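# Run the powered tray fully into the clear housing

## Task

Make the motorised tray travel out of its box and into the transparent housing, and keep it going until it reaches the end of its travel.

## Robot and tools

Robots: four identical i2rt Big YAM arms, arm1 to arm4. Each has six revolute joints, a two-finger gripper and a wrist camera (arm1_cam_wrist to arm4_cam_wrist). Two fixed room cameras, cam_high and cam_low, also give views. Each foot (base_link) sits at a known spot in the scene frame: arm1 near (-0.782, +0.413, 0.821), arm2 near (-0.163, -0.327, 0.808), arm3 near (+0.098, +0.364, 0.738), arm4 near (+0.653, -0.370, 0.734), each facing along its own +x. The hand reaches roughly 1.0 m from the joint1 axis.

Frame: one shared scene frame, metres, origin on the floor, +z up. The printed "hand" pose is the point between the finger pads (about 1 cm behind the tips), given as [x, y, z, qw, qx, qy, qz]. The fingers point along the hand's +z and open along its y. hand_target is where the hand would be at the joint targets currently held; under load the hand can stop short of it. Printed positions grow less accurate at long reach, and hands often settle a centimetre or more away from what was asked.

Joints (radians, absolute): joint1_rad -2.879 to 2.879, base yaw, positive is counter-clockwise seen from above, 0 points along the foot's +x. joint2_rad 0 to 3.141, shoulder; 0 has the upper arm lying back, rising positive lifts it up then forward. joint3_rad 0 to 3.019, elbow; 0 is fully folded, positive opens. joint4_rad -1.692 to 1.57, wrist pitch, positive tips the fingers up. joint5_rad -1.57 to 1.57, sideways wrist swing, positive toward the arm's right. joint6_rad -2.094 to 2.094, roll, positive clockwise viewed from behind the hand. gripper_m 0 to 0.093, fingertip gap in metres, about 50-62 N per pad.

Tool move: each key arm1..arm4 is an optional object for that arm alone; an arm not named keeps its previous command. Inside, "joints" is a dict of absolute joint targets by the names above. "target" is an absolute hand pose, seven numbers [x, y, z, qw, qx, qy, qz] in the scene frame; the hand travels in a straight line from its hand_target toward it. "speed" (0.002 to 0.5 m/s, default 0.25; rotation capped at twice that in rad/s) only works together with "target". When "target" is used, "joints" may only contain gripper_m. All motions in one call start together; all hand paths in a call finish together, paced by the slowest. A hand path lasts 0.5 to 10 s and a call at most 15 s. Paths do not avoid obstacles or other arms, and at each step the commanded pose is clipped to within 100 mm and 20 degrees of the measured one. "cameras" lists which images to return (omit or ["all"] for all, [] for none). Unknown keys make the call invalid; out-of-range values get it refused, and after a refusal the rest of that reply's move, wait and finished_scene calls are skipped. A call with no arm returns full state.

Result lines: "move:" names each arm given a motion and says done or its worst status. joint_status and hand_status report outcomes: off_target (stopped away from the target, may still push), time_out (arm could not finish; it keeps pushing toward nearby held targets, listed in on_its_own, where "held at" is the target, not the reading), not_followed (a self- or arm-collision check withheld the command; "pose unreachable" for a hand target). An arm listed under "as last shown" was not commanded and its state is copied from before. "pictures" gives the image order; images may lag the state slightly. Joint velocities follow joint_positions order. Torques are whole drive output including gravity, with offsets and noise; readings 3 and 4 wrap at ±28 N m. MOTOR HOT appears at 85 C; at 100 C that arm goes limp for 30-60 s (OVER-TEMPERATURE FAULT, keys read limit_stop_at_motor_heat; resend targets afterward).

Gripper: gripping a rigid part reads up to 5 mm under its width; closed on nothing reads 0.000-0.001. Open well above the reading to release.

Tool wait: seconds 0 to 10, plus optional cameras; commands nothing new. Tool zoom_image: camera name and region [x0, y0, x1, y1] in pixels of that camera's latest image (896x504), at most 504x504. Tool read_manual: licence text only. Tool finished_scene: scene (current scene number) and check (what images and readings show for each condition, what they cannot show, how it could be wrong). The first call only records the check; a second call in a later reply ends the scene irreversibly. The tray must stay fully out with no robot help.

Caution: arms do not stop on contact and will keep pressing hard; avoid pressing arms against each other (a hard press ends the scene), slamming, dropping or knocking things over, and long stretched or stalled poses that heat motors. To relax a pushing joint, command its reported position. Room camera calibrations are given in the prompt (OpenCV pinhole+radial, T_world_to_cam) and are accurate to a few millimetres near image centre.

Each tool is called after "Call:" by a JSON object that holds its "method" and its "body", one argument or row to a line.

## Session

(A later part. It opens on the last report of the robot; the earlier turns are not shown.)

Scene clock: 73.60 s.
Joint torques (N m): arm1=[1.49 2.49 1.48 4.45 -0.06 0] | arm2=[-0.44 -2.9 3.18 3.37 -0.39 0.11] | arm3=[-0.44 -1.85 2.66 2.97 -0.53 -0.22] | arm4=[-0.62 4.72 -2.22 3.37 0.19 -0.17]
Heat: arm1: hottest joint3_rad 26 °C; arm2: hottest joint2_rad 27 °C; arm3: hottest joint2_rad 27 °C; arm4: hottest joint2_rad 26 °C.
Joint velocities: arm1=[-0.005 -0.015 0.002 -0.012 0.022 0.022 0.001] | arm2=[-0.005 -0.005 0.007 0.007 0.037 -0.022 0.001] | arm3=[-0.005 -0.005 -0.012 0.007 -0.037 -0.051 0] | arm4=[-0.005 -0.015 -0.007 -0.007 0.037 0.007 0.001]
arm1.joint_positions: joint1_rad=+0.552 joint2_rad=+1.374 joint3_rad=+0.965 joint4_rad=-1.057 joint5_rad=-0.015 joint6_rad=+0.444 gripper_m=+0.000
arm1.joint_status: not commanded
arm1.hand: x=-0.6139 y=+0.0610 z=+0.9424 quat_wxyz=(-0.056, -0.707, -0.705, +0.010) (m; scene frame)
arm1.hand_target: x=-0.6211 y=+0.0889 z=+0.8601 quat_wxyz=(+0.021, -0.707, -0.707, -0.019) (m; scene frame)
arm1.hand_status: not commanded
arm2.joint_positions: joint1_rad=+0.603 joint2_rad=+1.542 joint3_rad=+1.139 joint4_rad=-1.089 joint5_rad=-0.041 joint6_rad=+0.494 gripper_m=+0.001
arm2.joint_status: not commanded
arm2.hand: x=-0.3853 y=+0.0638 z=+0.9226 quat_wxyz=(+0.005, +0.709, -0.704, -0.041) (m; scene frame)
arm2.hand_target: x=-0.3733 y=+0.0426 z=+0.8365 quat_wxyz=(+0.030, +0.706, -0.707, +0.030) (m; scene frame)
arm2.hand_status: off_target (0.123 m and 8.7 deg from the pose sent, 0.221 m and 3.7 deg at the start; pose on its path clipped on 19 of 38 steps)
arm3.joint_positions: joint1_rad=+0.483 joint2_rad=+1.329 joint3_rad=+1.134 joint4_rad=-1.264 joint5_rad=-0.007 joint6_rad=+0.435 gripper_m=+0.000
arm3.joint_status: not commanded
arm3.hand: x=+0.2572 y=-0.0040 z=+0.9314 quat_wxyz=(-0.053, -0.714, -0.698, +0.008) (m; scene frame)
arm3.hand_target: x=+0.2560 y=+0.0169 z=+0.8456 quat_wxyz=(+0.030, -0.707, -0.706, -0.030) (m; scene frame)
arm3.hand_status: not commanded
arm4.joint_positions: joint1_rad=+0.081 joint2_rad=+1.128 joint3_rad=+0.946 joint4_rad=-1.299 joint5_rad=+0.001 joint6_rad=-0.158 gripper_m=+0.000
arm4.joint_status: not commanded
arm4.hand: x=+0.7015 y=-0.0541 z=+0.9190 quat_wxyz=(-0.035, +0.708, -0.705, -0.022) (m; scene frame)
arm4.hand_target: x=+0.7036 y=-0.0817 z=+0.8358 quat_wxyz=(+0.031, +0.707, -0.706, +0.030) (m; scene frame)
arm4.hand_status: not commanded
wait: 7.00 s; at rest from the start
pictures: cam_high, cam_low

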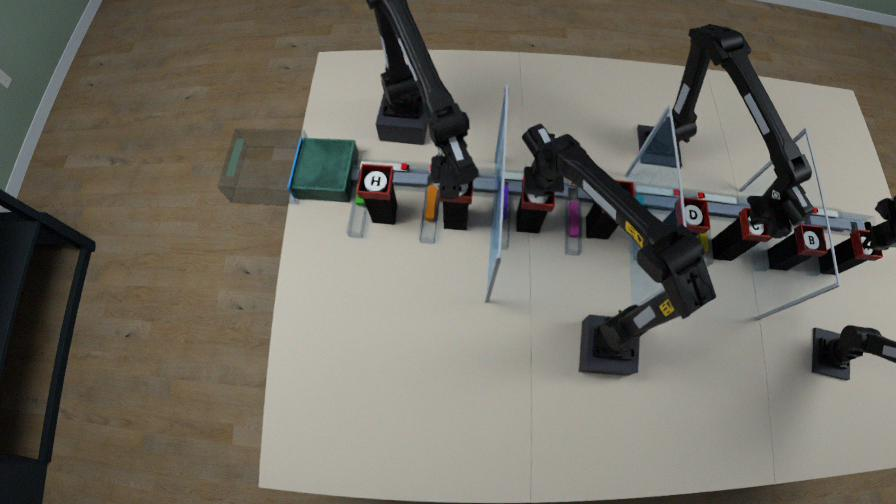

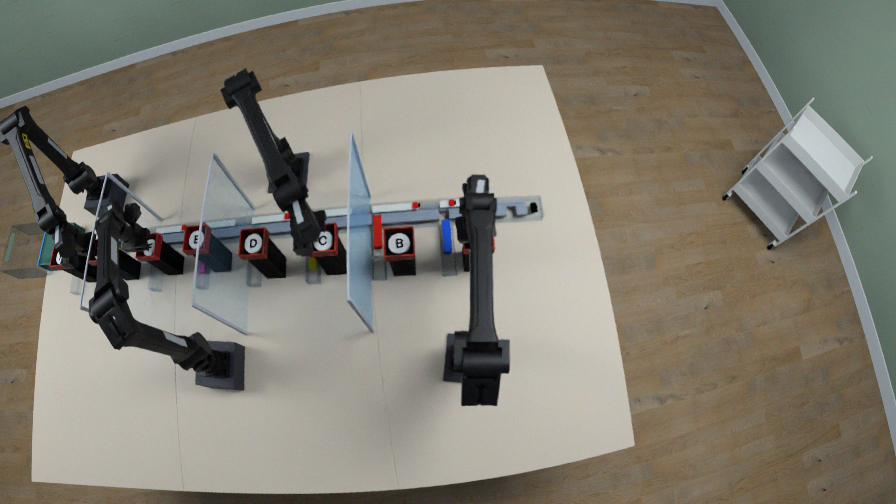

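Call:
{"method": "wait", "body": {
  "seconds": 8,
  "cameras": ["cam_high", "cam_low"]
}}

Call:
{"method": "zoom_image", "body": {
  "camera": "cam_high",
  "region": [490, 165, 590, 265]
}}

Call:
{"method": "zoom_image", "body": {
  "camera": "cam_low",
  "region": [425, 190, 485, 280]
}}

Call:
{"method": "zoom_image", "body": {
  "camera": "cam_high",
  "region": [420, 155, 480, 245]
}}

Scene clock: 81.97 s.
Joint torques (N m): arm1=[1.55 2.49 1.47 4.46 -0.04 0] | arm2=[-0.5 -2.78 3.11 3.4 -0.4 0.09] | arm3=[-0.5 -1.9 2.62 2.95 -0.53 -0.22] | arm4=[-0.62 4.66 -2.21 3.37 0.19 -0.17]
Heat: arm1: hottest joint3_rad 26 °C; arm2: hottest joint2_rad 27 °C; arm3: hottest joint2_rad 27 °C; arm4: hottest joint2_rad 26 °C.
Joint velocities: arm1=[-0.024 -0.005 -0.017 0.002 0.007 -0.007 0.002] | arm2=[-0.005 -0.015 -0.007 0.002 0.022 -0.066 -0.001] | arm3=[-0.015 0.005 -0.017 -0.007 0.051 0.066 -0.001] | arm4=[-0.015 0.005 -0.012 -0.002 0.007 -0.051 0]
arm1.joint_positions: joint1_rad=+0.552 joint2_rad=+1.374 joint3_rad=+0.965 joint4_rad=-1.057 joint5_rad=-0.015 joint6_rad=+0.444 gripper_m=+0.000
arm1.joint_status: not commanded
arm1.hand: x=-0.6139 y=+0.0610 z=+0.9424 quat_wxyz=(-0.056, -0.707, -0.705, +0.010) (m; scene frame)
arm1.hand_target: x=-0.6211 y=+0.0889 z=+0.8601 quat_wxyz=(+0.021, -0.707, -0.707, -0.019) (m; scene frame)
arm1.hand_status: not commanded
arm2.joint_positions: joint1_rad=+0.603 joint2_rad=+1.542 joint3_rad=+1.139 joint4_rad=-1.089 joint5_rad=-0.041 joint6_rad=+0.494 gripper_m=+0.001
arm2.joint_status: not commanded
arm2.hand: x=-0.3853 y=+0.0638 z=+0.9226 quat_wxyz=(+0.005, +0.709, -0.704, -0.041) (m; scene frame)
arm2.hand_target: x=-0.3733 y=+0.0426 z=+0.8365 quat_wxyz=(+0.030, +0.706, -0.707, +0.030) (m; scene frame)
arm2.hand_status: off_target (0.123 m and 8.7 deg from the pose sent, 0.221 m and 3.7 deg at the start; pose on its path clipped on 19 of 38 steps)
arm3.joint_positions: joint1_rad=+0.483 joint2_rad=+1.329 joint3_rad=+1.134 joint4_rad=-1.264 joint5_rad=-0.007 joint6_rad=+0.435 gripper_m=+0.000
arm3.joint_status: not commanded
arm3.hand: x=+0.2572 y=-0.0040 z=+0.9314 quat_wxyz=(-0.053, -0.714, -0.698, +0.008) (m; scene frame)
arm3.hand_target: x=+0.2560 y=+0.0169 z=+0.8456 quat_wxyz=(+0.030, -0.707, -0.706, -0.030) (m; scene frame)
arm3.hand_status: not commanded
arm4.joint_positions: joint1_rad=+0.081 joint2_rad=+1.128 joint3_rad=+0.946 joint4_rad=-1.299 joint5_rad=+0.001 joint6_rad=-0.158 gripper_m=+0.000
arm4.joint_status: not commanded
arm4.hand: x=+0.7015 y=-0.0541 z=+0.9190 quat_wxyz=(-0.035, +0.708, -0.705, -0.022) (m; scene frame)
arm4.hand_target: x=+0.7036 y=-0.0817 z=+0.8358 quat_wxyz=(+0.031, +0.707, -0.706, +0.030) (m; scene frame)
arm4.hand_status: not commanded
wait: 8.00 s; at rest from the start
pictures: cam_high, cam_low

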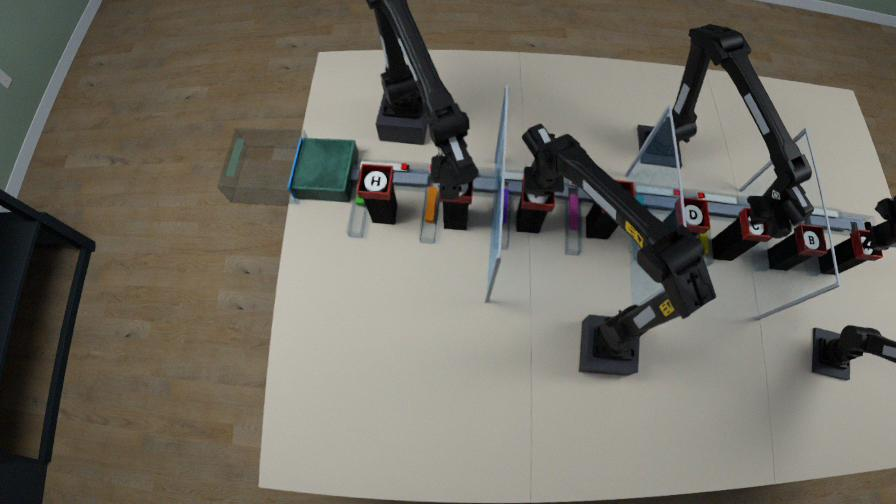

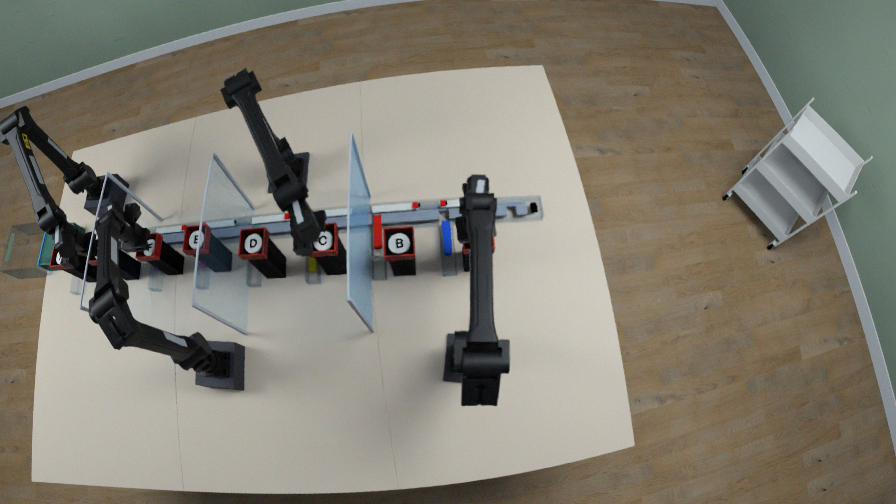

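Scaled by 5.040 from the camera's 896x504 image, which has a finer 1280x720 frame.

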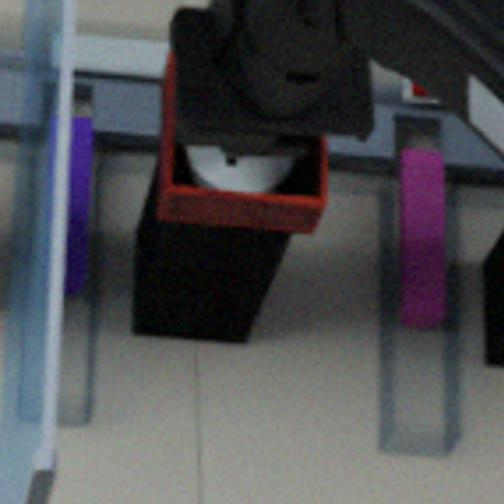

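Scaled by 5.600 from the camera's 896x504 image, which has a finer 1280x720 frame.

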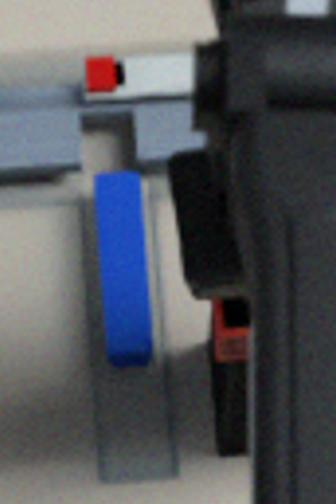

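Scaled by 5.600 from the camera's 896x504 image, which has a finer 1280x720 frame.

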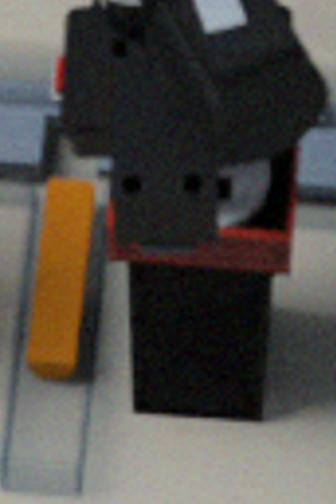

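Call:
{"method": "wait", "body": {
  "seconds": 10,
  "cameras": []
}}

Call:
{"method": "wait", "body": {
  "seconds": 8,
  "cameras": ["cam_high", "cam_low"]
}}

Call:
{"method": "zoom_image", "body": {
  "camera": "cam_high",
  "region": [490, 165, 590, 265]
}}

Call:
{"method": "zoom_image", "body": {
  "camera": "cam_low",
  "region": [290, 200, 350, 290]
}}

Call:
{"method": "zoom_image", "body": {
  "camera": "cam_low",
  "region": [425, 190, 485, 280]
}}

Call:
{"method": "zoom_image", "body": {
  "camera": "cam_high",
  "region": [420, 155, 480, 245]
}}

Scene clock: 93.67 s.
Joint torques (N m): arm1=[1.38 2.55 1.48 4.48 -0.05 0] | arm2=[-0.62 -2.84 3.25 3.43 -0.4 0.08] | arm3=[-0.32 -1.85 2.62 2.99 -0.53 -0.23] | arm4=[-0.62 4.66 -2.22 3.37 0.19 -0.17]
Heat: arm1: hottest joint3_rad 26 °C; arm2: hottest joint2_rad 26 °C; arm3: hottest joint2_rad 27 °C; arm4: hottest joint2_rad 26 °C.
Joint velocities: arm1=[0.015 0.005 -0.002 -0.007 0.051 -0.066 -0.001] | arm2=[-0.005 -0.005 0.002 -0.017 0.037 -0.022 -0.001] | arm3=[-0.024 -0.015 0.007 0.007 0.022 -0.051 0] | arm4=[-0.015 -0.005 -0.017 -0.007 -0.037 -0.022 0.001]
arm1.joint_positions: joint1_rad=+0.552 joint2_rad=+1.374 joint3_rad=+0.965 joint4_rad=-1.057 joint5_rad=-0.015 joint6_rad=+0.444 gripper_m=+0.000
arm1.joint_status: not commanded
arm1.hand: x=-0.6139 y=+0.0610 z=+0.9424 quat_wxyz=(-0.056, -0.707, -0.705, +0.010) (m; scene frame)
arm1.hand_target: x=-0.6211 y=+0.0889 z=+0.8601 quat_wxyz=(+0.021, -0.707, -0.707, -0.019) (m; scene frame)
arm1.hand_status: not commanded
arm2.joint_positions: joint1_rad=+0.603 joint2_rad=+1.542 joint3_rad=+1.139 joint4_rad=-1.089 joint5_rad=-0.041 joint6_rad=+0.494 gripper_m=+0.001
arm2.joint_status: not commanded
arm2.hand: x=-0.3853 y=+0.0638 z=+0.9226 quat_wxyz=(+0.005, +0.709, -0.704, -0.041) (m; scene frame)
arm2.hand_target: x=-0.3733 y=+0.0426 z=+0.8365 quat_wxyz=(+0.030, +0.706, -0.707, +0.030) (m; scene frame)
arm2.hand_status: off_target (0.123 m and 8.7 deg from the pose sent, 0.221 m and 3.7 deg at the start; pose on its path clipped on 19 of 38 steps)
arm3.joint_positions: joint1_rad=+0.483 joint2_rad=+1.329 joint3_rad=+1.134 joint4_rad=-1.264 joint5_rad=-0.007 joint6_rad=+0.435 gripper_m=+0.000
arm3.joint_status: not commanded
arm3.hand: x=+0.2572 y=-0.0040 z=+0.9314 quat_wxyz=(-0.053, -0.714, -0.698, +0.008) (m; scene frame)
arm3.hand_target: x=+0.2560 y=+0.0169 z=+0.8456 quat_wxyz=(+0.030, -0.707, -0.706, -0.030) (m; scene frame)
arm3.hand_status: not commanded
arm4.joint_positions: joint1_rad=+0.081 joint2_rad=+1.128 joint3_rad=+0.946 joint4_rad=-1.299 joint5_rad=+0.001 joint6_rad=-0.158 gripper_m=+0.000
arm4.joint_status: not commanded
arm4.hand: x=+0.7015 y=-0.0541 z=+0.9190 quat_wxyz=(-0.035, +0.708, -0.705, -0.022) (m; scene frame)
arm4.hand_target: x=+0.7036 y=-0.0817 z=+0.8358 quat_wxyz=(+0.031, +0.707, -0.706, +0.030) (m; scene frame)
arm4.hand_status: not commanded
wait: 10.00 s; at rest from the start
pictures: none
No camera images: "cameras" was empty.

Scene clock: 101.67 s.
Joint torques (N m): arm1=[1.55 2.43 1.48 4.48 -0.04 0] | arm2=[-1.2 -2.84 3.22 3.41 -0.4 0.12] | arm3=[-0.32 -1.73 2.62 2.97 -0.53 -0.22] | arm4=[-0.62 4.66 -2.22 3.37 0.19 -0.17]
Heat: arm1: hottest joint3_rad 26 °C; arm2: hottest joint2_rad 26 °C; arm3: hottest joint2_rad 27 °C; arm4: hottest joint2_rad 26 °C.
Joint velocities: arm1=[-0.015 0.015 -0.007 -0.012 -0.051 0.007 0] | arm2=[-0.015 -0.005 -0.017 0.012 0.007 -0.037 0] | arm3=[-0.005 -0.005 0.002 0.012 -0.066 -0.022 0.001] | arm4=[0.005 -0.015 0.012 -0.017 -0.095 -0.066 0.001]
arm1.joint_positions: joint1_rad=+0.552 joint2_rad=+1.374 joint3_rad=+0.965 joint4_rad=-1.057 joint5_rad=-0.015 joint6_rad=+0.444 gripper_m=+0.000
arm1.joint_status: not commanded
arm1.hand: x=-0.6139 y=+0.0610 z=+0.9424 quat_wxyz=(-0.056, -0.707, -0.705, +0.010) (m; scene frame)
arm1.hand_target: x=-0.6211 y=+0.0889 z=+0.8601 quat_wxyz=(+0.021, -0.707, -0.707, -0.019) (m; scene frame)
arm1.hand_status: not commanded
arm2.joint_positions: joint1_rad=+0.603 joint2_rad=+1.542 joint3_rad=+1.139 joint4_rad=-1.089 joint5_rad=-0.041 joint6_rad=+0.494 gripper_m=+0.001
arm2.joint_status: not commanded
arm2.hand: x=-0.3853 y=+0.0638 z=+0.9226 quat_wxyz=(+0.005, +0.709, -0.704, -0.041) (m; scene frame)
arm2.hand_target: x=-0.3733 y=+0.0426 z=+0.8365 quat_wxyz=(+0.030, +0.706, -0.707, +0.030) (m; scene frame)
arm2.hand_status: off_target (0.123 m and 8.7 deg from the pose sent, 0.221 m and 3.7 deg at the start; pose on its path clipped on 19 of 38 steps)
arm3.joint_positions: joint1_rad=+0.483 joint2_rad=+1.329 joint3_rad=+1.134 joint4_rad=-1.264 joint5_rad=-0.007 joint6_rad=+0.435 gripper_m=+0.000
arm3.joint_status: not commanded
arm3.hand: x=+0.2572 y=-0.0040 z=+0.9314 quat_wxyz=(-0.053, -0.714, -0.698, +0.008) (m; scene frame)
arm3.hand_target: x=+0.2560 y=+0.0169 z=+0.8456 quat_wxyz=(+0.030, -0.707, -0.706, -0.030) (m; scene frame)
arm3.hand_status: not commanded
arm4.joint_positions: joint1_rad=+0.081 joint2_rad=+1.128 joint3_rad=+0.946 joint4_rad=-1.299 joint5_rad=+0.001 joint6_rad=-0.158 gripper_m=+0.000
arm4.joint_status: not commanded
arm4.hand: x=+0.7015 y=-0.0541 z=+0.9190 quat_wxyz=(-0.035, +0.708, -0.705, -0.022) (m; scene frame)
arm4.hand_target: x=+0.7036 y=-0.0817 z=+0.8358 quat_wxyz=(+0.031, +0.707, -0.706, +0.030) (m; scene frame)
arm4.hand_status: not commanded
wait: 8.00 s; at rest by 0.27 s
pictures: cam_high, cam_low

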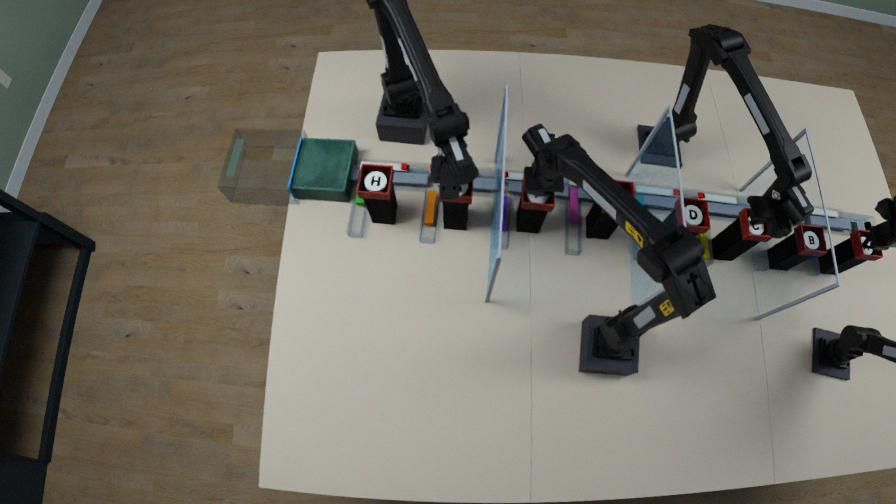

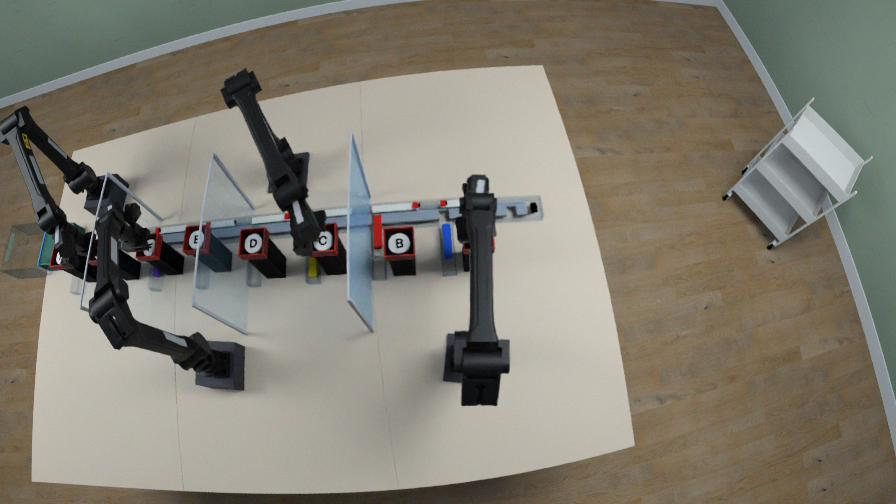

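Scaled by 5.040 from the camera's 896x504 image, which has a finer 1280x720 frame.

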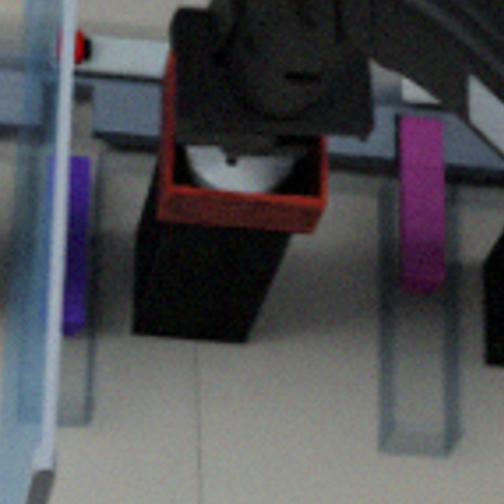

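Scaled by 5.600 from the camera's 896x504 image, which has a finer 1280x720 frame.

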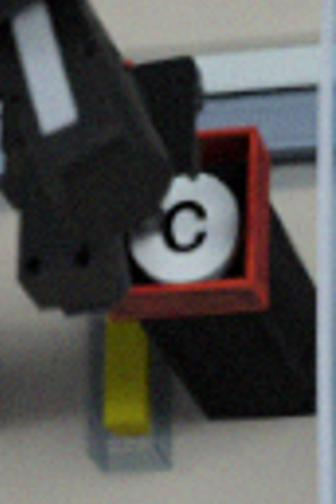

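Scaled by 5.600 from the camera's 896x504 image, which has a finer 1280x720 frame.

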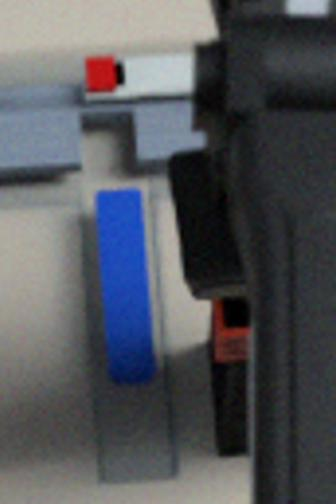

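Scaled by 5.600 from the camera's 896x504 image, which has a finer 1280x720 frame.

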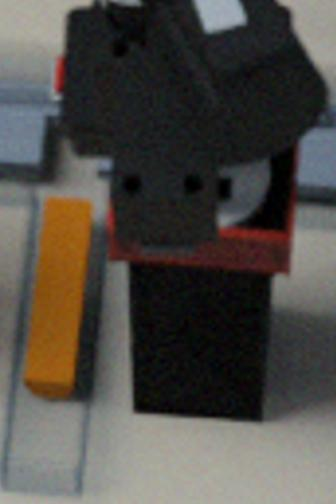

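Call:
{"method": "wait", "body": {
  "seconds": 10,
  "cameras": []
}}

Call:
{"method": "wait", "body": {
  "seconds": 10,
  "cameras": []
}}

Call:
{"method": "wait", "body": {
  "seconds": 10,
  "cameras": ["cam_high", "cam_low"]
}}

Call:
{"method": "zoom_image", "body": {
  "camera": "cam_high",
  "region": [490, 165, 590, 265]
}}

Call:
{"method": "zoom_image", "body": {
  "camera": "cam_low",
  "region": [140, 190, 240, 290]
}}

Call:
{"method": "zoom_image", "body": {
  "camera": "cam_low",
  "region": [290, 200, 350, 290]
}}

Scene clock: 112.50 s.
Joint torques (N m): arm1=[1.38 2.49 1.52 4.49 -0.03 0.01] | arm2=[-0.5 -3.02 3.14 3.34 -0.4 0.13] | arm3=[-0.38 -1.85 2.63 2.96 -0.53 -0.22] | arm4=[-0.62 4.66 -2.22 3.37 0.18 -0.17]
Heat: arm1: hottest joint6_rad 26 °C; arm2: hottest joint2_rad 26 °C; arm3: hottest joint2_rad 27 °C; arm4: hottest joint2_rad 26 °C.
Joint velocities: arm1=[0.005 -0.005 0.002 0.002 0.051 0.007 -0.002] | arm2=[0.015 -0.015 0.007 0.007 0.007 -0.051 0.001] | arm3=[0.005 -0.005 0.007 -0.007 0.007 -0.037 -0.001] | arm4=[0.005 -0.024 0.007 -0.002 0.022 -0.022 -0.001]
arm1.joint_positions: joint1_rad=+0.552 joint2_rad=+1.374 joint3_rad=+0.965 joint4_rad=-1.057 joint5_rad=-0.015 joint6_rad=+0.444 gripper_m=+0.000
arm1.joint_status: not commanded
arm1.hand: x=-0.6139 y=+0.0610 z=+0.9424 quat_wxyz=(-0.056, -0.707, -0.705, +0.010) (m; scene frame)
arm1.hand_target: x=-0.6211 y=+0.0889 z=+0.8601 quat_wxyz=(+0.021, -0.707, -0.707, -0.019) (m; scene frame)
arm1.hand_status: not commanded
arm2.joint_positions: joint1_rad=+0.603 joint2_rad=+1.542 joint3_rad=+1.139 joint4_rad=-1.089 joint5_rad=-0.041 joint6_rad=+0.494 gripper_m=+0.001
arm2.joint_status: not commanded
arm2.hand: x=-0.3853 y=+0.0638 z=+0.9226 quat_wxyz=(+0.005, +0.709, -0.704, -0.041) (m; scene frame)
arm2.hand_target: x=-0.3733 y=+0.0426 z=+0.8365 quat_wxyz=(+0.030, +0.706, -0.707, +0.030) (m; scene frame)
arm2.hand_status: off_target (0.123 m and 8.7 deg from the pose sent, 0.221 m and 3.7 deg at the start; pose on its path clipped on 19 of 38 steps)
arm3.joint_positions: joint1_rad=+0.483 joint2_rad=+1.329 joint3_rad=+1.134 joint4_rad=-1.264 joint5_rad=-0.007 joint6_rad=+0.435 gripper_m=+0.000
arm3.joint_status: not commanded
arm3.hand: x=+0.2572 y=-0.0040 z=+0.9314 quat_wxyz=(-0.053, -0.714, -0.698, +0.008) (m; scene frame)
arm3.hand_target: x=+0.2560 y=+0.0169 z=+0.8456 quat_wxyz=(+0.030, -0.707, -0.706, -0.030) (m; scene frame)
arm3.hand_status: not commanded
arm4.joint_positions: joint1_rad=+0.081 joint2_rad=+1.128 joint3_rad=+0.946 joint4_rad=-1.299 joint5_rad=+0.001 joint6_rad=-0.158 gripper_m=+0.000
arm4.joint_status: not commanded
arm4.hand: x=+0.7015 y=-0.0541 z=+0.9190 quat_wxyz=(-0.035, +0.708, -0.705, -0.022) (m; scene frame)
arm4.hand_target: x=+0.7036 y=-0.0817 z=+0.8358 quat_wxyz=(+0.031, +0.707, -0.706, +0.030) (m; scene frame)
arm4.hand_status: not commanded
wait: 10.00 s; at rest from the start
pictures: none
No camera images: "cameras" was empty.

Scene clock: 122.50 s.
Joint torques (N m): arm1=[1.49 2.32 1.48 4.45 -0.04 0.01] | arm2=[-0.79 -2.96 3.23 3.41 -0.38 0.11] | arm3=[-0.32 -2.02 2.66 3.02 -0.53 -0.22] | arm4=[-0.62 4.72 -2.21 3.37 0.18 -0.17]
Heat: arm1: hottest joint6_rad 26 °C; arm2: hottest joint2_rad 26 °C; arm3: hottest joint2_rad 27 °C; arm4: hottest joint2_rad 26 °C.
Joint velocities: arm1=[-0.024 -0.005 0.007 -0.007 -0.022 -0.022 -0.001] | arm2=[0.015 0.015 0.012 -0.002 0.007 -0.007 0] | arm3=[-0.005 -0.015 0.007 -0.007 -0.022 0.007 0] | arm4=[-0.005 0.005 -0.012 -0.002 0.007 0.007 -0.001]
arm1.joint_positions: joint1_rad=+0.552 joint2_rad=+1.374 joint3_rad=+0.965 joint4_rad=-1.057 joint5_rad=-0.015 joint6_rad=+0.444 gripper_m=+0.000
arm1.joint_status: not commanded
arm1.hand: x=-0.6139 y=+0.0610 z=+0.9424 quat_wxyz=(-0.056, -0.707, -0.705, +0.010) (m; scene frame)
arm1.hand_target: x=-0.6211 y=+0.0889 z=+0.8601 quat_wxyz=(+0.021, -0.707, -0.707, -0.019) (m; scene frame)
arm1.hand_status: not commanded
arm2.joint_positions: joint1_rad=+0.603 joint2_rad=+1.542 joint3_rad=+1.139 joint4_rad=-1.089 joint5_rad=-0.041 joint6_rad=+0.494 gripper_m=+0.001
arm2.joint_status: not commanded
arm2.hand: x=-0.3853 y=+0.0638 z=+0.9226 quat_wxyz=(+0.005, +0.709, -0.704, -0.041) (m; scene frame)
arm2.hand_target: x=-0.3733 y=+0.0426 z=+0.8365 quat_wxyz=(+0.030, +0.706, -0.707, +0.030) (m; scene frame)
arm2.hand_status: off_target (0.123 m and 8.7 deg from the pose sent, 0.221 m and 3.7 deg at the start; pose on its path clipped on 19 of 38 steps)
arm3.joint_positions: joint1_rad=+0.483 joint2_rad=+1.329 joint3_rad=+1.134 joint4_rad=-1.264 joint5_rad=-0.007 joint6_rad=+0.435 gripper_m=+0.000
arm3.joint_status: not commanded
arm3.hand: x=+0.2572 y=-0.0040 z=+0.9314 quat_wxyz=(-0.053, -0.714, -0.698, +0.008) (m; scene frame)
arm3.hand_target: x=+0.2560 y=+0.0169 z=+0.8456 quat_wxyz=(+0.030, -0.707, -0.706, -0.030) (m; scene frame)
arm3.hand_status: not commanded
arm4.joint_positions: joint1_rad=+0.081 joint2_rad=+1.128 joint3_rad=+0.946 joint4_rad=-1.299 joint5_rad=+0.001 joint6_rad=-0.158 gripper_m=+0.000
arm4.joint_status: not commanded
arm4.hand: x=+0.7015 y=-0.0541 z=+0.9190 quat_wxyz=(-0.035, +0.708, -0.705, -0.022) (m; scene frame)
arm4.hand_target: x=+0.7036 y=-0.0817 z=+0.8358 quat_wxyz=(+0.031, +0.707, -0.706, +0.030) (m; scene frame)
arm4.hand_status: not commanded
wait: 10.00 s; at rest by 0.27 s
pictures: none
No camera images: "cameras" was empty.

Scene clock: 132.50 s.
Joint torques (N m): arm1=[1.32 2.49 1.5 4.45 -0.05 0] | arm2=[-0.56 -3.02 3.03 3.36 -0.37 0.1] | arm3=[-0.38 -1.85 2.62 2.92 -0.53 -0.22] | arm4=[-0.62 4.66 -2.21 3.37 0.19 -0.17]
Heat: arm1: hottest joint6_rad 26 °C; arm2: hottest joint2_rad 26 °C; arm3: hottest joint2_rad 27 °C; arm4: hottest joint2_rad 26 °C.
Joint velocities: arm1=[-0.005 0.005 0.012 -0.022 -0.051 -0.037 0] | arm2=[-0.005 -0.005 0.017 -0.002 -0.095 0.007 0] | arm3=[0.005 -0.015 -0.002 -0.002 0.007 0.051 0] | arm4=[-0.005 0.024 0.002 0.012 0.022 0.007 0.001]
arm1.joint_positions: joint1_rad=+0.552 joint2_rad=+1.374 joint3_rad=+0.965 joint4_rad=-1.057 joint5_rad=-0.015 joint6_rad=+0.444 gripper_m=+0.000
arm1.joint_status: not commanded
arm1.hand: x=-0.6139 y=+0.0610 z=+0.9424 quat_wxyz=(-0.056, -0.707, -0.705, +0.010) (m; scene frame)
arm1.hand_target: x=-0.6211 y=+0.0889 z=+0.8601 quat_wxyz=(+0.021, -0.707, -0.707, -0.019) (m; scene frame)
arm1.hand_status: not commanded
arm2.joint_positions: joint1_rad=+0.603 joint2_rad=+1.542 joint3_rad=+1.139 joint4_rad=-1.089 joint5_rad=-0.041 joint6_rad=+0.494 gripper_m=+0.001
arm2.joint_status: not commanded
arm2.hand: x=-0.3853 y=+0.0638 z=+0.9226 quat_wxyz=(+0.005, +0.709, -0.704, -0.041) (m; scene frame)
arm2.hand_target: x=-0.3733 y=+0.0426 z=+0.8365 quat_wxyz=(+0.030, +0.706, -0.707, +0.030) (m; scene frame)
arm2.hand_status: off_target (0.123 m and 8.7 deg from the pose sent, 0.221 m and 3.7 deg at the start; pose on its path clipped on 19 of 38 steps)
arm3.joint_positions: joint1_rad=+0.483 joint2_rad=+1.329 joint3_rad=+1.134 joint4_rad=-1.264 joint5_rad=-0.007 joint6_rad=+0.435 gripper_m=+0.000
arm3.joint_status: not commanded
arm3.hand: x=+0.2572 y=-0.0040 z=+0.9314 quat_wxyz=(-0.053, -0.714, -0.698, +0.008) (m; scene frame)
arm3.hand_target: x=+0.2560 y=+0.0169 z=+0.8456 quat_wxyz=(+0.030, -0.707, -0.706, -0.030) (m; scene frame)
arm3.hand_status: not commanded
arm4.joint_positions: joint1_rad=+0.081 joint2_rad=+1.128 joint3_rad=+0.946 joint4_rad=-1.299 joint5_rad=+0.001 joint6_rad=-0.158 gripper_m=+0.000
arm4.joint_status: not commanded
arm4.hand: x=+0.7015 y=-0.0541 z=+0.9190 quat_wxyz=(-0.035, +0.708, -0.705, -0.022) (m; scene frame)
arm4.hand_target: x=+0.7036 y=-0.0817 z=+0.8358 quat_wxyz=(+0.031, +0.707, -0.706, +0.030) (m; scene frame)
arm4.hand_status: not commanded
wait: 10.00 s; at rest by 0.27 s
pictures: cam_high, cam_low

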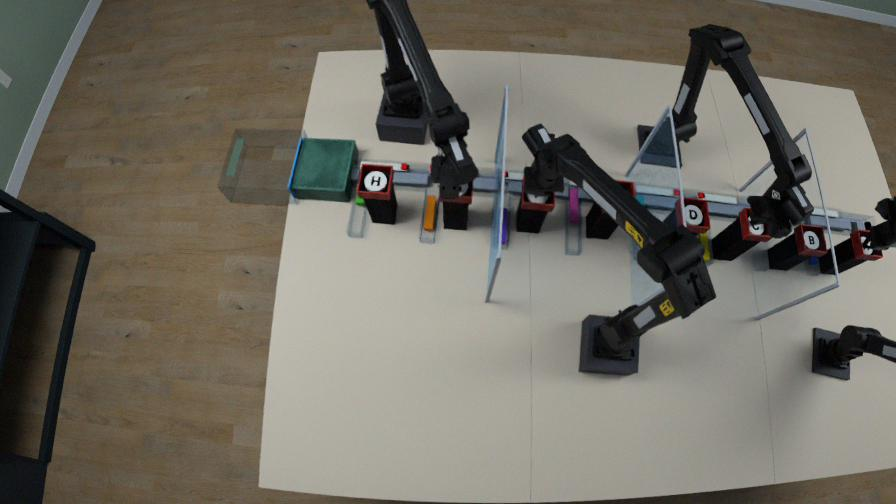

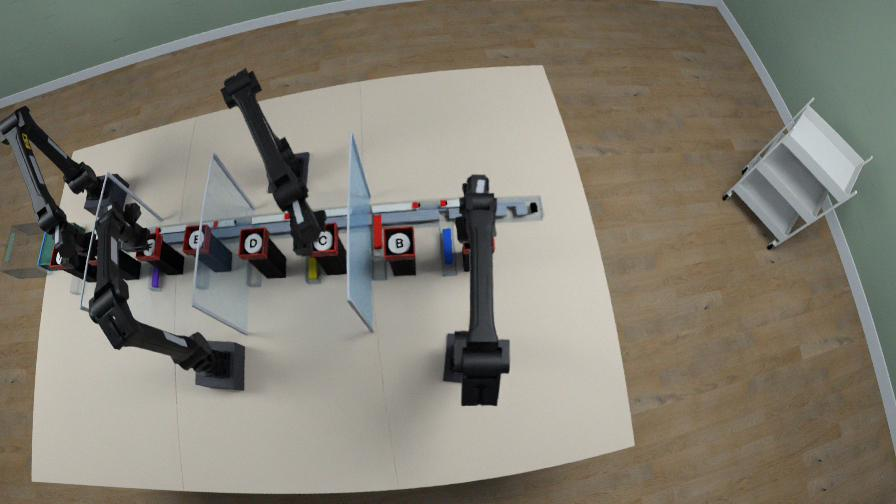

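Scaled by 5.040 from the camera's 896x504 image, which has a finer 1280x720 frame.

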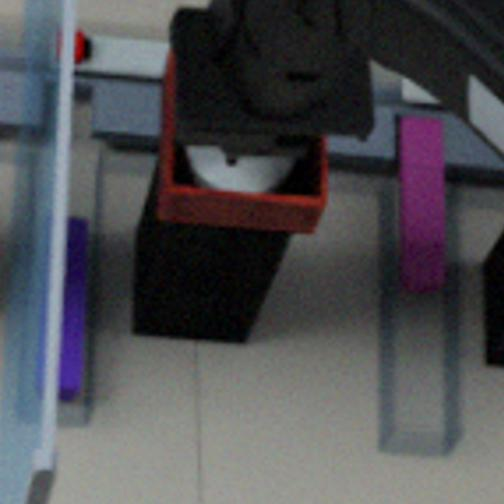

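Scaled by 5.040 from the camera's 896x504 image, which has a finer 1280x720 frame.

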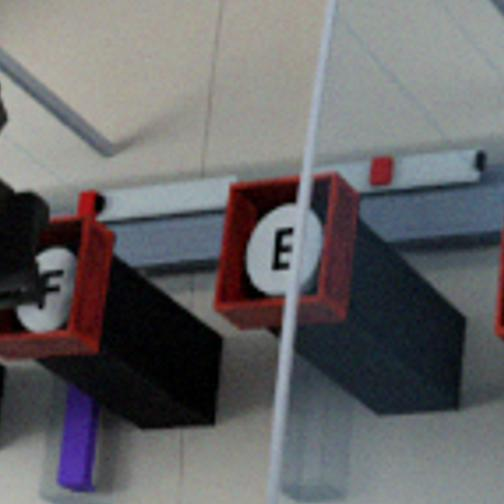

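Scaled by 5.600 from the camera's 896x504 image, which has a finer 1280x720 frame.

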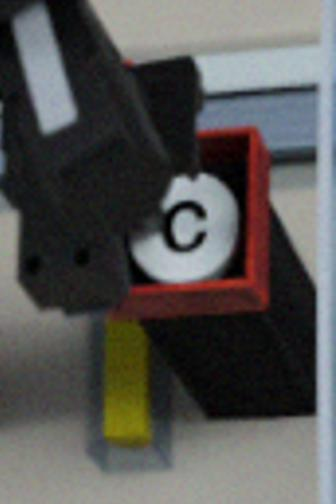

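Call:
{"method": "wait", "body": {
  "seconds": 10,
  "cameras": []
}}

Call:
{"method": "wait", "body": {
  "seconds": 10,
  "cameras": []
}}

Call:
{"method": "wait", "body": {
  "seconds": 10,
  "cameras": ["cam_high", "cam_low"]
}}

Call:
{"method": "zoom_image", "body": {
  "camera": "cam_high",
  "region": [420, 155, 480, 245]
}}

Call:
{"method": "zoom_image", "body": {
  "camera": "cam_low",
  "region": [140, 190, 240, 290]
}}

Call:
{"method": "zoom_image", "body": {
  "camera": "cam_low",
  "region": [425, 190, 485, 280]
}}

Scene clock: 142.80 s.
Joint torques (N m): arm1=[1.32 2.61 1.5 4.48 -0.04 0] | arm2=[-0.79 -3.19 3.12 3.47 -0.4 0.1] | arm3=[-0.32 -1.79 2.67 2.97 -0.53 -0.22] | arm4=[-0.62 4.66 -2.22 3.37 0.19 -0.17]
Heat: arm1: hottest joint6_rad 26 °C; arm2: hottest joint2_rad 26 °C; arm3: hottest joint2_rad 27 °C; arm4: hottest joint2_rad 26 °C.
Joint velocities: arm1=[-0.015 0.005 0.002 0.022 -0.066 0.022 0] | arm2=[-0.015 -0.005 -0.012 0.002 0.007 -0.022 0.001] | arm3=[0.005 -0.024 0.002 -0.002 0.007 -0.066 0] | arm4=[-0.005 0.005 -0.017 -0.002 -0.022 -0.007 0]
arm1.joint_positions: joint1_rad=+0.552 joint2_rad=+1.374 joint3_rad=+0.965 joint4_rad=-1.057 joint5_rad=-0.015 joint6_rad=+0.444 gripper_m=+0.000
arm1.joint_status: not commanded
arm1.hand: x=-0.6139 y=+0.0610 z=+0.9424 quat_wxyz=(-0.056, -0.707, -0.705, +0.010) (m; scene frame)
arm1.hand_target: x=-0.6211 y=+0.0889 z=+0.8601 quat_wxyz=(+0.021, -0.707, -0.707, -0.019) (m; scene frame)
arm1.hand_status: not commanded
arm2.joint_positions: joint1_rad=+0.603 joint2_rad=+1.542 joint3_rad=+1.139 joint4_rad=-1.089 joint5_rad=-0.041 joint6_rad=+0.494 gripper_m=+0.001
arm2.joint_status: not commanded
arm2.hand: x=-0.3853 y=+0.0638 z=+0.9226 quat_wxyz=(+0.005, +0.709, -0.704, -0.041) (m; scene frame)
arm2.hand_target: x=-0.3733 y=+0.0426 z=+0.8365 quat_wxyz=(+0.030, +0.706, -0.707, +0.030) (m; scene frame)
arm2.hand_status: off_target (0.123 m and 8.7 deg from the pose sent, 0.221 m and 3.7 deg at the start; pose on its path clipped on 19 of 38 steps)
arm3.joint_positions: joint1_rad=+0.483 joint2_rad=+1.329 joint3_rad=+1.134 joint4_rad=-1.264 joint5_rad=-0.007 joint6_rad=+0.435 gripper_m=+0.000
arm3.joint_status: not commanded
arm3.hand: x=+0.2572 y=-0.0040 z=+0.9314 quat_wxyz=(-0.053, -0.714, -0.698, +0.008) (m; scene frame)
arm3.hand_target: x=+0.2560 y=+0.0169 z=+0.8456 quat_wxyz=(+0.030, -0.707, -0.706, -0.030) (m; scene frame)
arm3.hand_status: not commanded
arm4.joint_positions: joint1_rad=+0.081 joint2_rad=+1.128 joint3_rad=+0.946 joint4_rad=-1.299 joint5_rad=+0.001 joint6_rad=-0.158 gripper_m=+0.000
arm4.joint_status: not commanded
arm4.hand: x=+0.7015 y=-0.0541 z=+0.9190 quat_wxyz=(-0.035, +0.708, -0.705, -0.022) (m; scene frame)
arm4.hand_target: x=+0.7036 y=-0.0817 z=+0.8358 quat_wxyz=(+0.031, +0.707, -0.706, +0.030) (m; scene frame)
arm4.hand_status: not commanded
wait: 10.00 s; at rest from the start
pictures: none
No camera images: "cameras" was empty.

Scene clock: 152.80 s.
Joint torques (N m): arm1=[1.55 2.49 1.52 4.48 -0.04 0.01] | arm2=[-0.91 -3.08 3.08 3.4 -0.36 0.12] | arm3=[-0.44 -1.9 2.62 2.99 -0.53 -0.23] | arm4=[-0.62 4.66 -2.21 3.36 0.19 -0.17]
Heat: arm1: hottest joint6_rad 26 °C; arm2: hottest joint2_rad 26 °C; arm3: hottest joint2_rad 27 °C; arm4: hottest joint2_rad 26 °C.
Joint velocities: arm1=[0.005 -0.015 -0.002 -0.002 -0.037 0.051 -0.001] | arm2=[-0.015 0.005 -0.012 0.007 0.037 0.007 -0.001] | arm3=[-0.005 0.005 -0.002 -0.002 -0.022 -0.037 -0.001] | arm4=[0.005 -0.024 -0.002 0.002 -0.037 0.037 0]
arm1.joint_positions: joint1_rad=+0.552 joint2_rad=+1.374 joint3_rad=+0.965 joint4_rad=-1.057 joint5_rad=-0.015 joint6_rad=+0.444 gripper_m=+0.000
arm1.joint_status: not commanded
arm1.hand: x=-0.6139 y=+0.0610 z=+0.9424 quat_wxyz=(-0.056, -0.707, -0.705, +0.010) (m; scene frame)
arm1.hand_target: x=-0.6211 y=+0.0889 z=+0.8601 quat_wxyz=(+0.021, -0.707, -0.707, -0.019) (m; scene frame)
arm1.hand_status: not commanded
arm2.joint_positions: joint1_rad=+0.603 joint2_rad=+1.542 joint3_rad=+1.139 joint4_rad=-1.089 joint5_rad=-0.041 joint6_rad=+0.494 gripper_m=+0.001
arm2.joint_status: not commanded
arm2.hand: x=-0.3853 y=+0.0638 z=+0.9226 quat_wxyz=(+0.005, +0.709, -0.704, -0.041) (m; scene frame)
arm2.hand_target: x=-0.3733 y=+0.0426 z=+0.8365 quat_wxyz=(+0.030, +0.706, -0.707, +0.030) (m; scene frame)
arm2.hand_status: off_target (0.123 m and 8.7 deg from the pose sent, 0.221 m and 3.7 deg at the start; pose on its path clipped on 19 of 38 steps)
arm3.joint_positions: joint1_rad=+0.483 joint2_rad=+1.329 joint3_rad=+1.134 joint4_rad=-1.264 joint5_rad=-0.007 joint6_rad=+0.435 gripper_m=+0.000
arm3.joint_status: not commanded
arm3.hand: x=+0.2572 y=-0.0040 z=+0.9314 quat_wxyz=(-0.053, -0.714, -0.698, +0.008) (m; scene frame)
arm3.hand_target: x=+0.2560 y=+0.0169 z=+0.8456 quat_wxyz=(+0.030, -0.707, -0.706, -0.030) (m; scene frame)
arm3.hand_status: not commanded
arm4.joint_positions: joint1_rad=+0.081 joint2_rad=+1.128 joint3_rad=+0.946 joint4_rad=-1.299 joint5_rad=+0.001 joint6_rad=-0.158 gripper_m=+0.000
arm4.joint_status: not commanded
arm4.hand: x=+0.7015 y=-0.0541 z=+0.9190 quat_wxyz=(-0.035, +0.708, -0.705, -0.022) (m; scene frame)
arm4.hand_target: x=+0.7036 y=-0.0817 z=+0.8358 quat_wxyz=(+0.031, +0.707, -0.706, +0.030) (m; scene frame)
arm4.hand_status: not commanded
wait: 10.00 s; at rest by 0.27 s
pictures: none
No camera images: "cameras" was empty.

Scene clock: 162.80 s.
Joint torques (N m): arm1=[1.44 2.43 1.51 4.48 -0.06 0] | arm2=[-0.56 -2.96 3.12 3.44 -0.41 0.11] | arm3=[-0.32 -1.73 2.65 2.97 -0.53 -0.22] | arm4=[-0.62 4.66 -2.21 3.37 0.18 -0.17]
Heat: arm1: hottest joint6_rad 26 °C; arm2: hottest joint2_rad 26 °C; arm3: hottest joint2_rad 27 °C; arm4: hottest joint2_rad 26 °C.
Joint velocities: arm1=[-0.015 -0.005 -0.012 0.002 -0.051 0.007 0] | arm2=[-0.005 -0.024 -0.007 0.002 -0.066 -0.066 0] | arm3=[-0.005 -0.005 -0.002 -0.017 0.022 0.037 0] | arm4=[-0.015 -0.024 -0.017 0.002 0.007 0.037 0.001]
arm1.joint_positions: joint1_rad=+0.552 joint2_rad=+1.374 joint3_rad=+0.965 joint4_rad=-1.057 joint5_rad=-0.015 joint6_rad=+0.444 gripper_m=+0.000
arm1.joint_status: not commanded
arm1.hand: x=-0.6139 y=+0.0610 z=+0.9424 quat_wxyz=(-0.056, -0.707, -0.705, +0.010) (m; scene frame)
arm1.hand_target: x=-0.6211 y=+0.0889 z=+0.8601 quat_wxyz=(+0.021, -0.707, -0.707, -0.019) (m; scene frame)
arm1.hand_status: not commanded
arm2.joint_positions: joint1_rad=+0.603 joint2_rad=+1.542 joint3_rad=+1.139 joint4_rad=-1.089 joint5_rad=-0.041 joint6_rad=+0.494 gripper_m=+0.001
arm2.joint_status: not commanded
arm2.hand: x=-0.3853 y=+0.0638 z=+0.9226 quat_wxyz=(+0.005, +0.709, -0.704, -0.041) (m; scene frame)
arm2.hand_target: x=-0.3733 y=+0.0426 z=+0.8365 quat_wxyz=(+0.030, +0.706, -0.707, +0.030) (m; scene frame)
arm2.hand_status: off_target (0.123 m and 8.7 deg from the pose sent, 0.221 m and 3.7 deg at the start; pose on its path clipped on 19 of 38 steps)
arm3.joint_positions: joint1_rad=+0.483 joint2_rad=+1.329 joint3_rad=+1.134 joint4_rad=-1.264 joint5_rad=-0.007 joint6_rad=+0.435 gripper_m=+0.000
arm3.joint_status: not commanded
arm3.hand: x=+0.2572 y=-0.0040 z=+0.9314 quat_wxyz=(-0.053, -0.714, -0.698, +0.008) (m; scene frame)
arm3.hand_target: x=+0.2560 y=+0.0169 z=+0.8456 quat_wxyz=(+0.030, -0.707, -0.706, -0.030) (m; scene frame)
arm3.hand_status: not commanded
arm4.joint_positions: joint1_rad=+0.081 joint2_rad=+1.128 joint3_rad=+0.946 joint4_rad=-1.299 joint5_rad=+0.001 joint6_rad=-0.158 gripper_m=+0.000
arm4.joint_status: not commanded
arm4.hand: x=+0.7015 y=-0.0541 z=+0.9190 quat_wxyz=(-0.035, +0.708, -0.705, -0.022) (m; scene frame)
arm4.hand_target: x=+0.7036 y=-0.0817 z=+0.8358 quat_wxyz=(+0.031, +0.707, -0.706, +0.030) (m; scene frame)
arm4.hand_status: not commanded
wait: 10.00 s; at rest by 0.27 s
pictures: cam_high, cam_low

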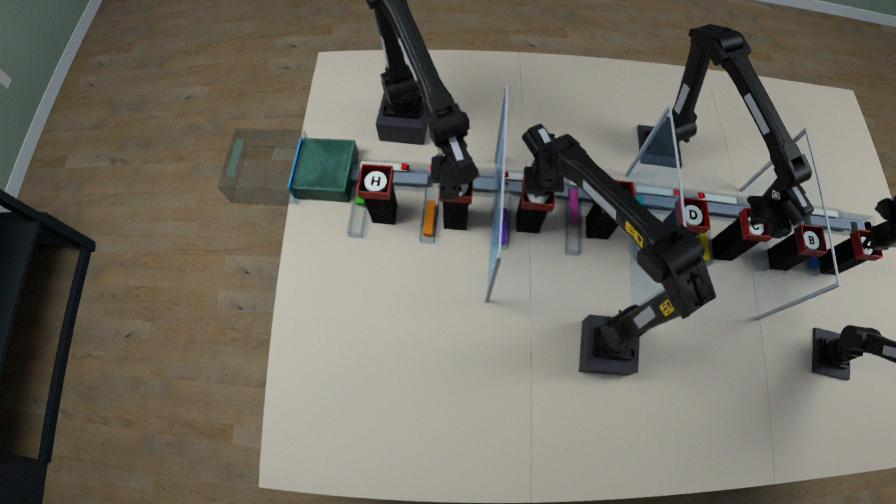

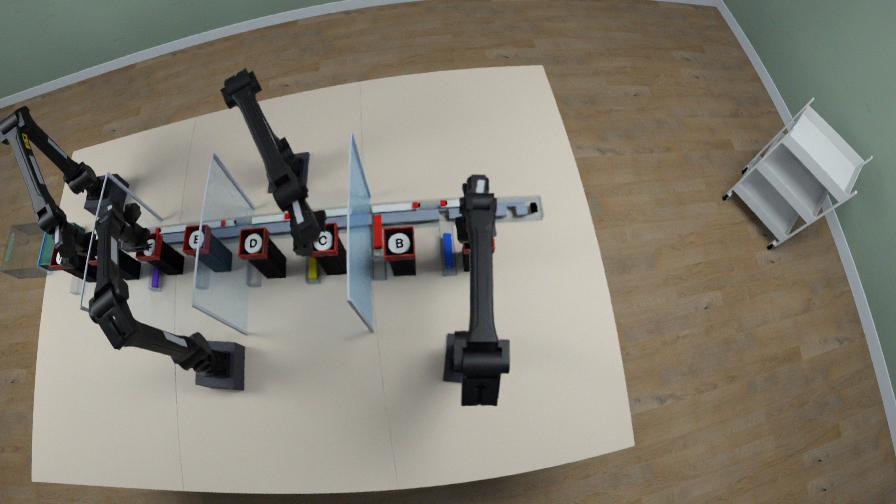

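Scaled by 5.600 from the camera's 896x504 image, which has a finer 1280x720 frame.

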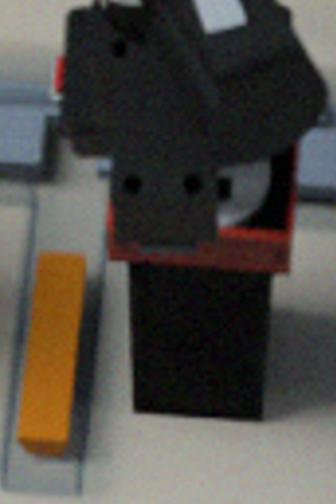

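Scaled by 5.040 from the camera's 896x504 image, which has a finer 1280x720 frame.

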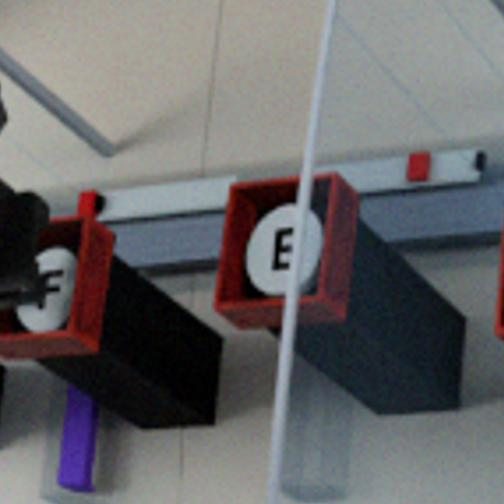

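Scaled by 5.600 from the camera's 896x504 image, which has a finer 1280x720 frame.

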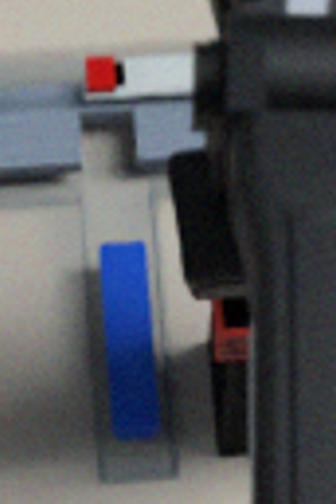

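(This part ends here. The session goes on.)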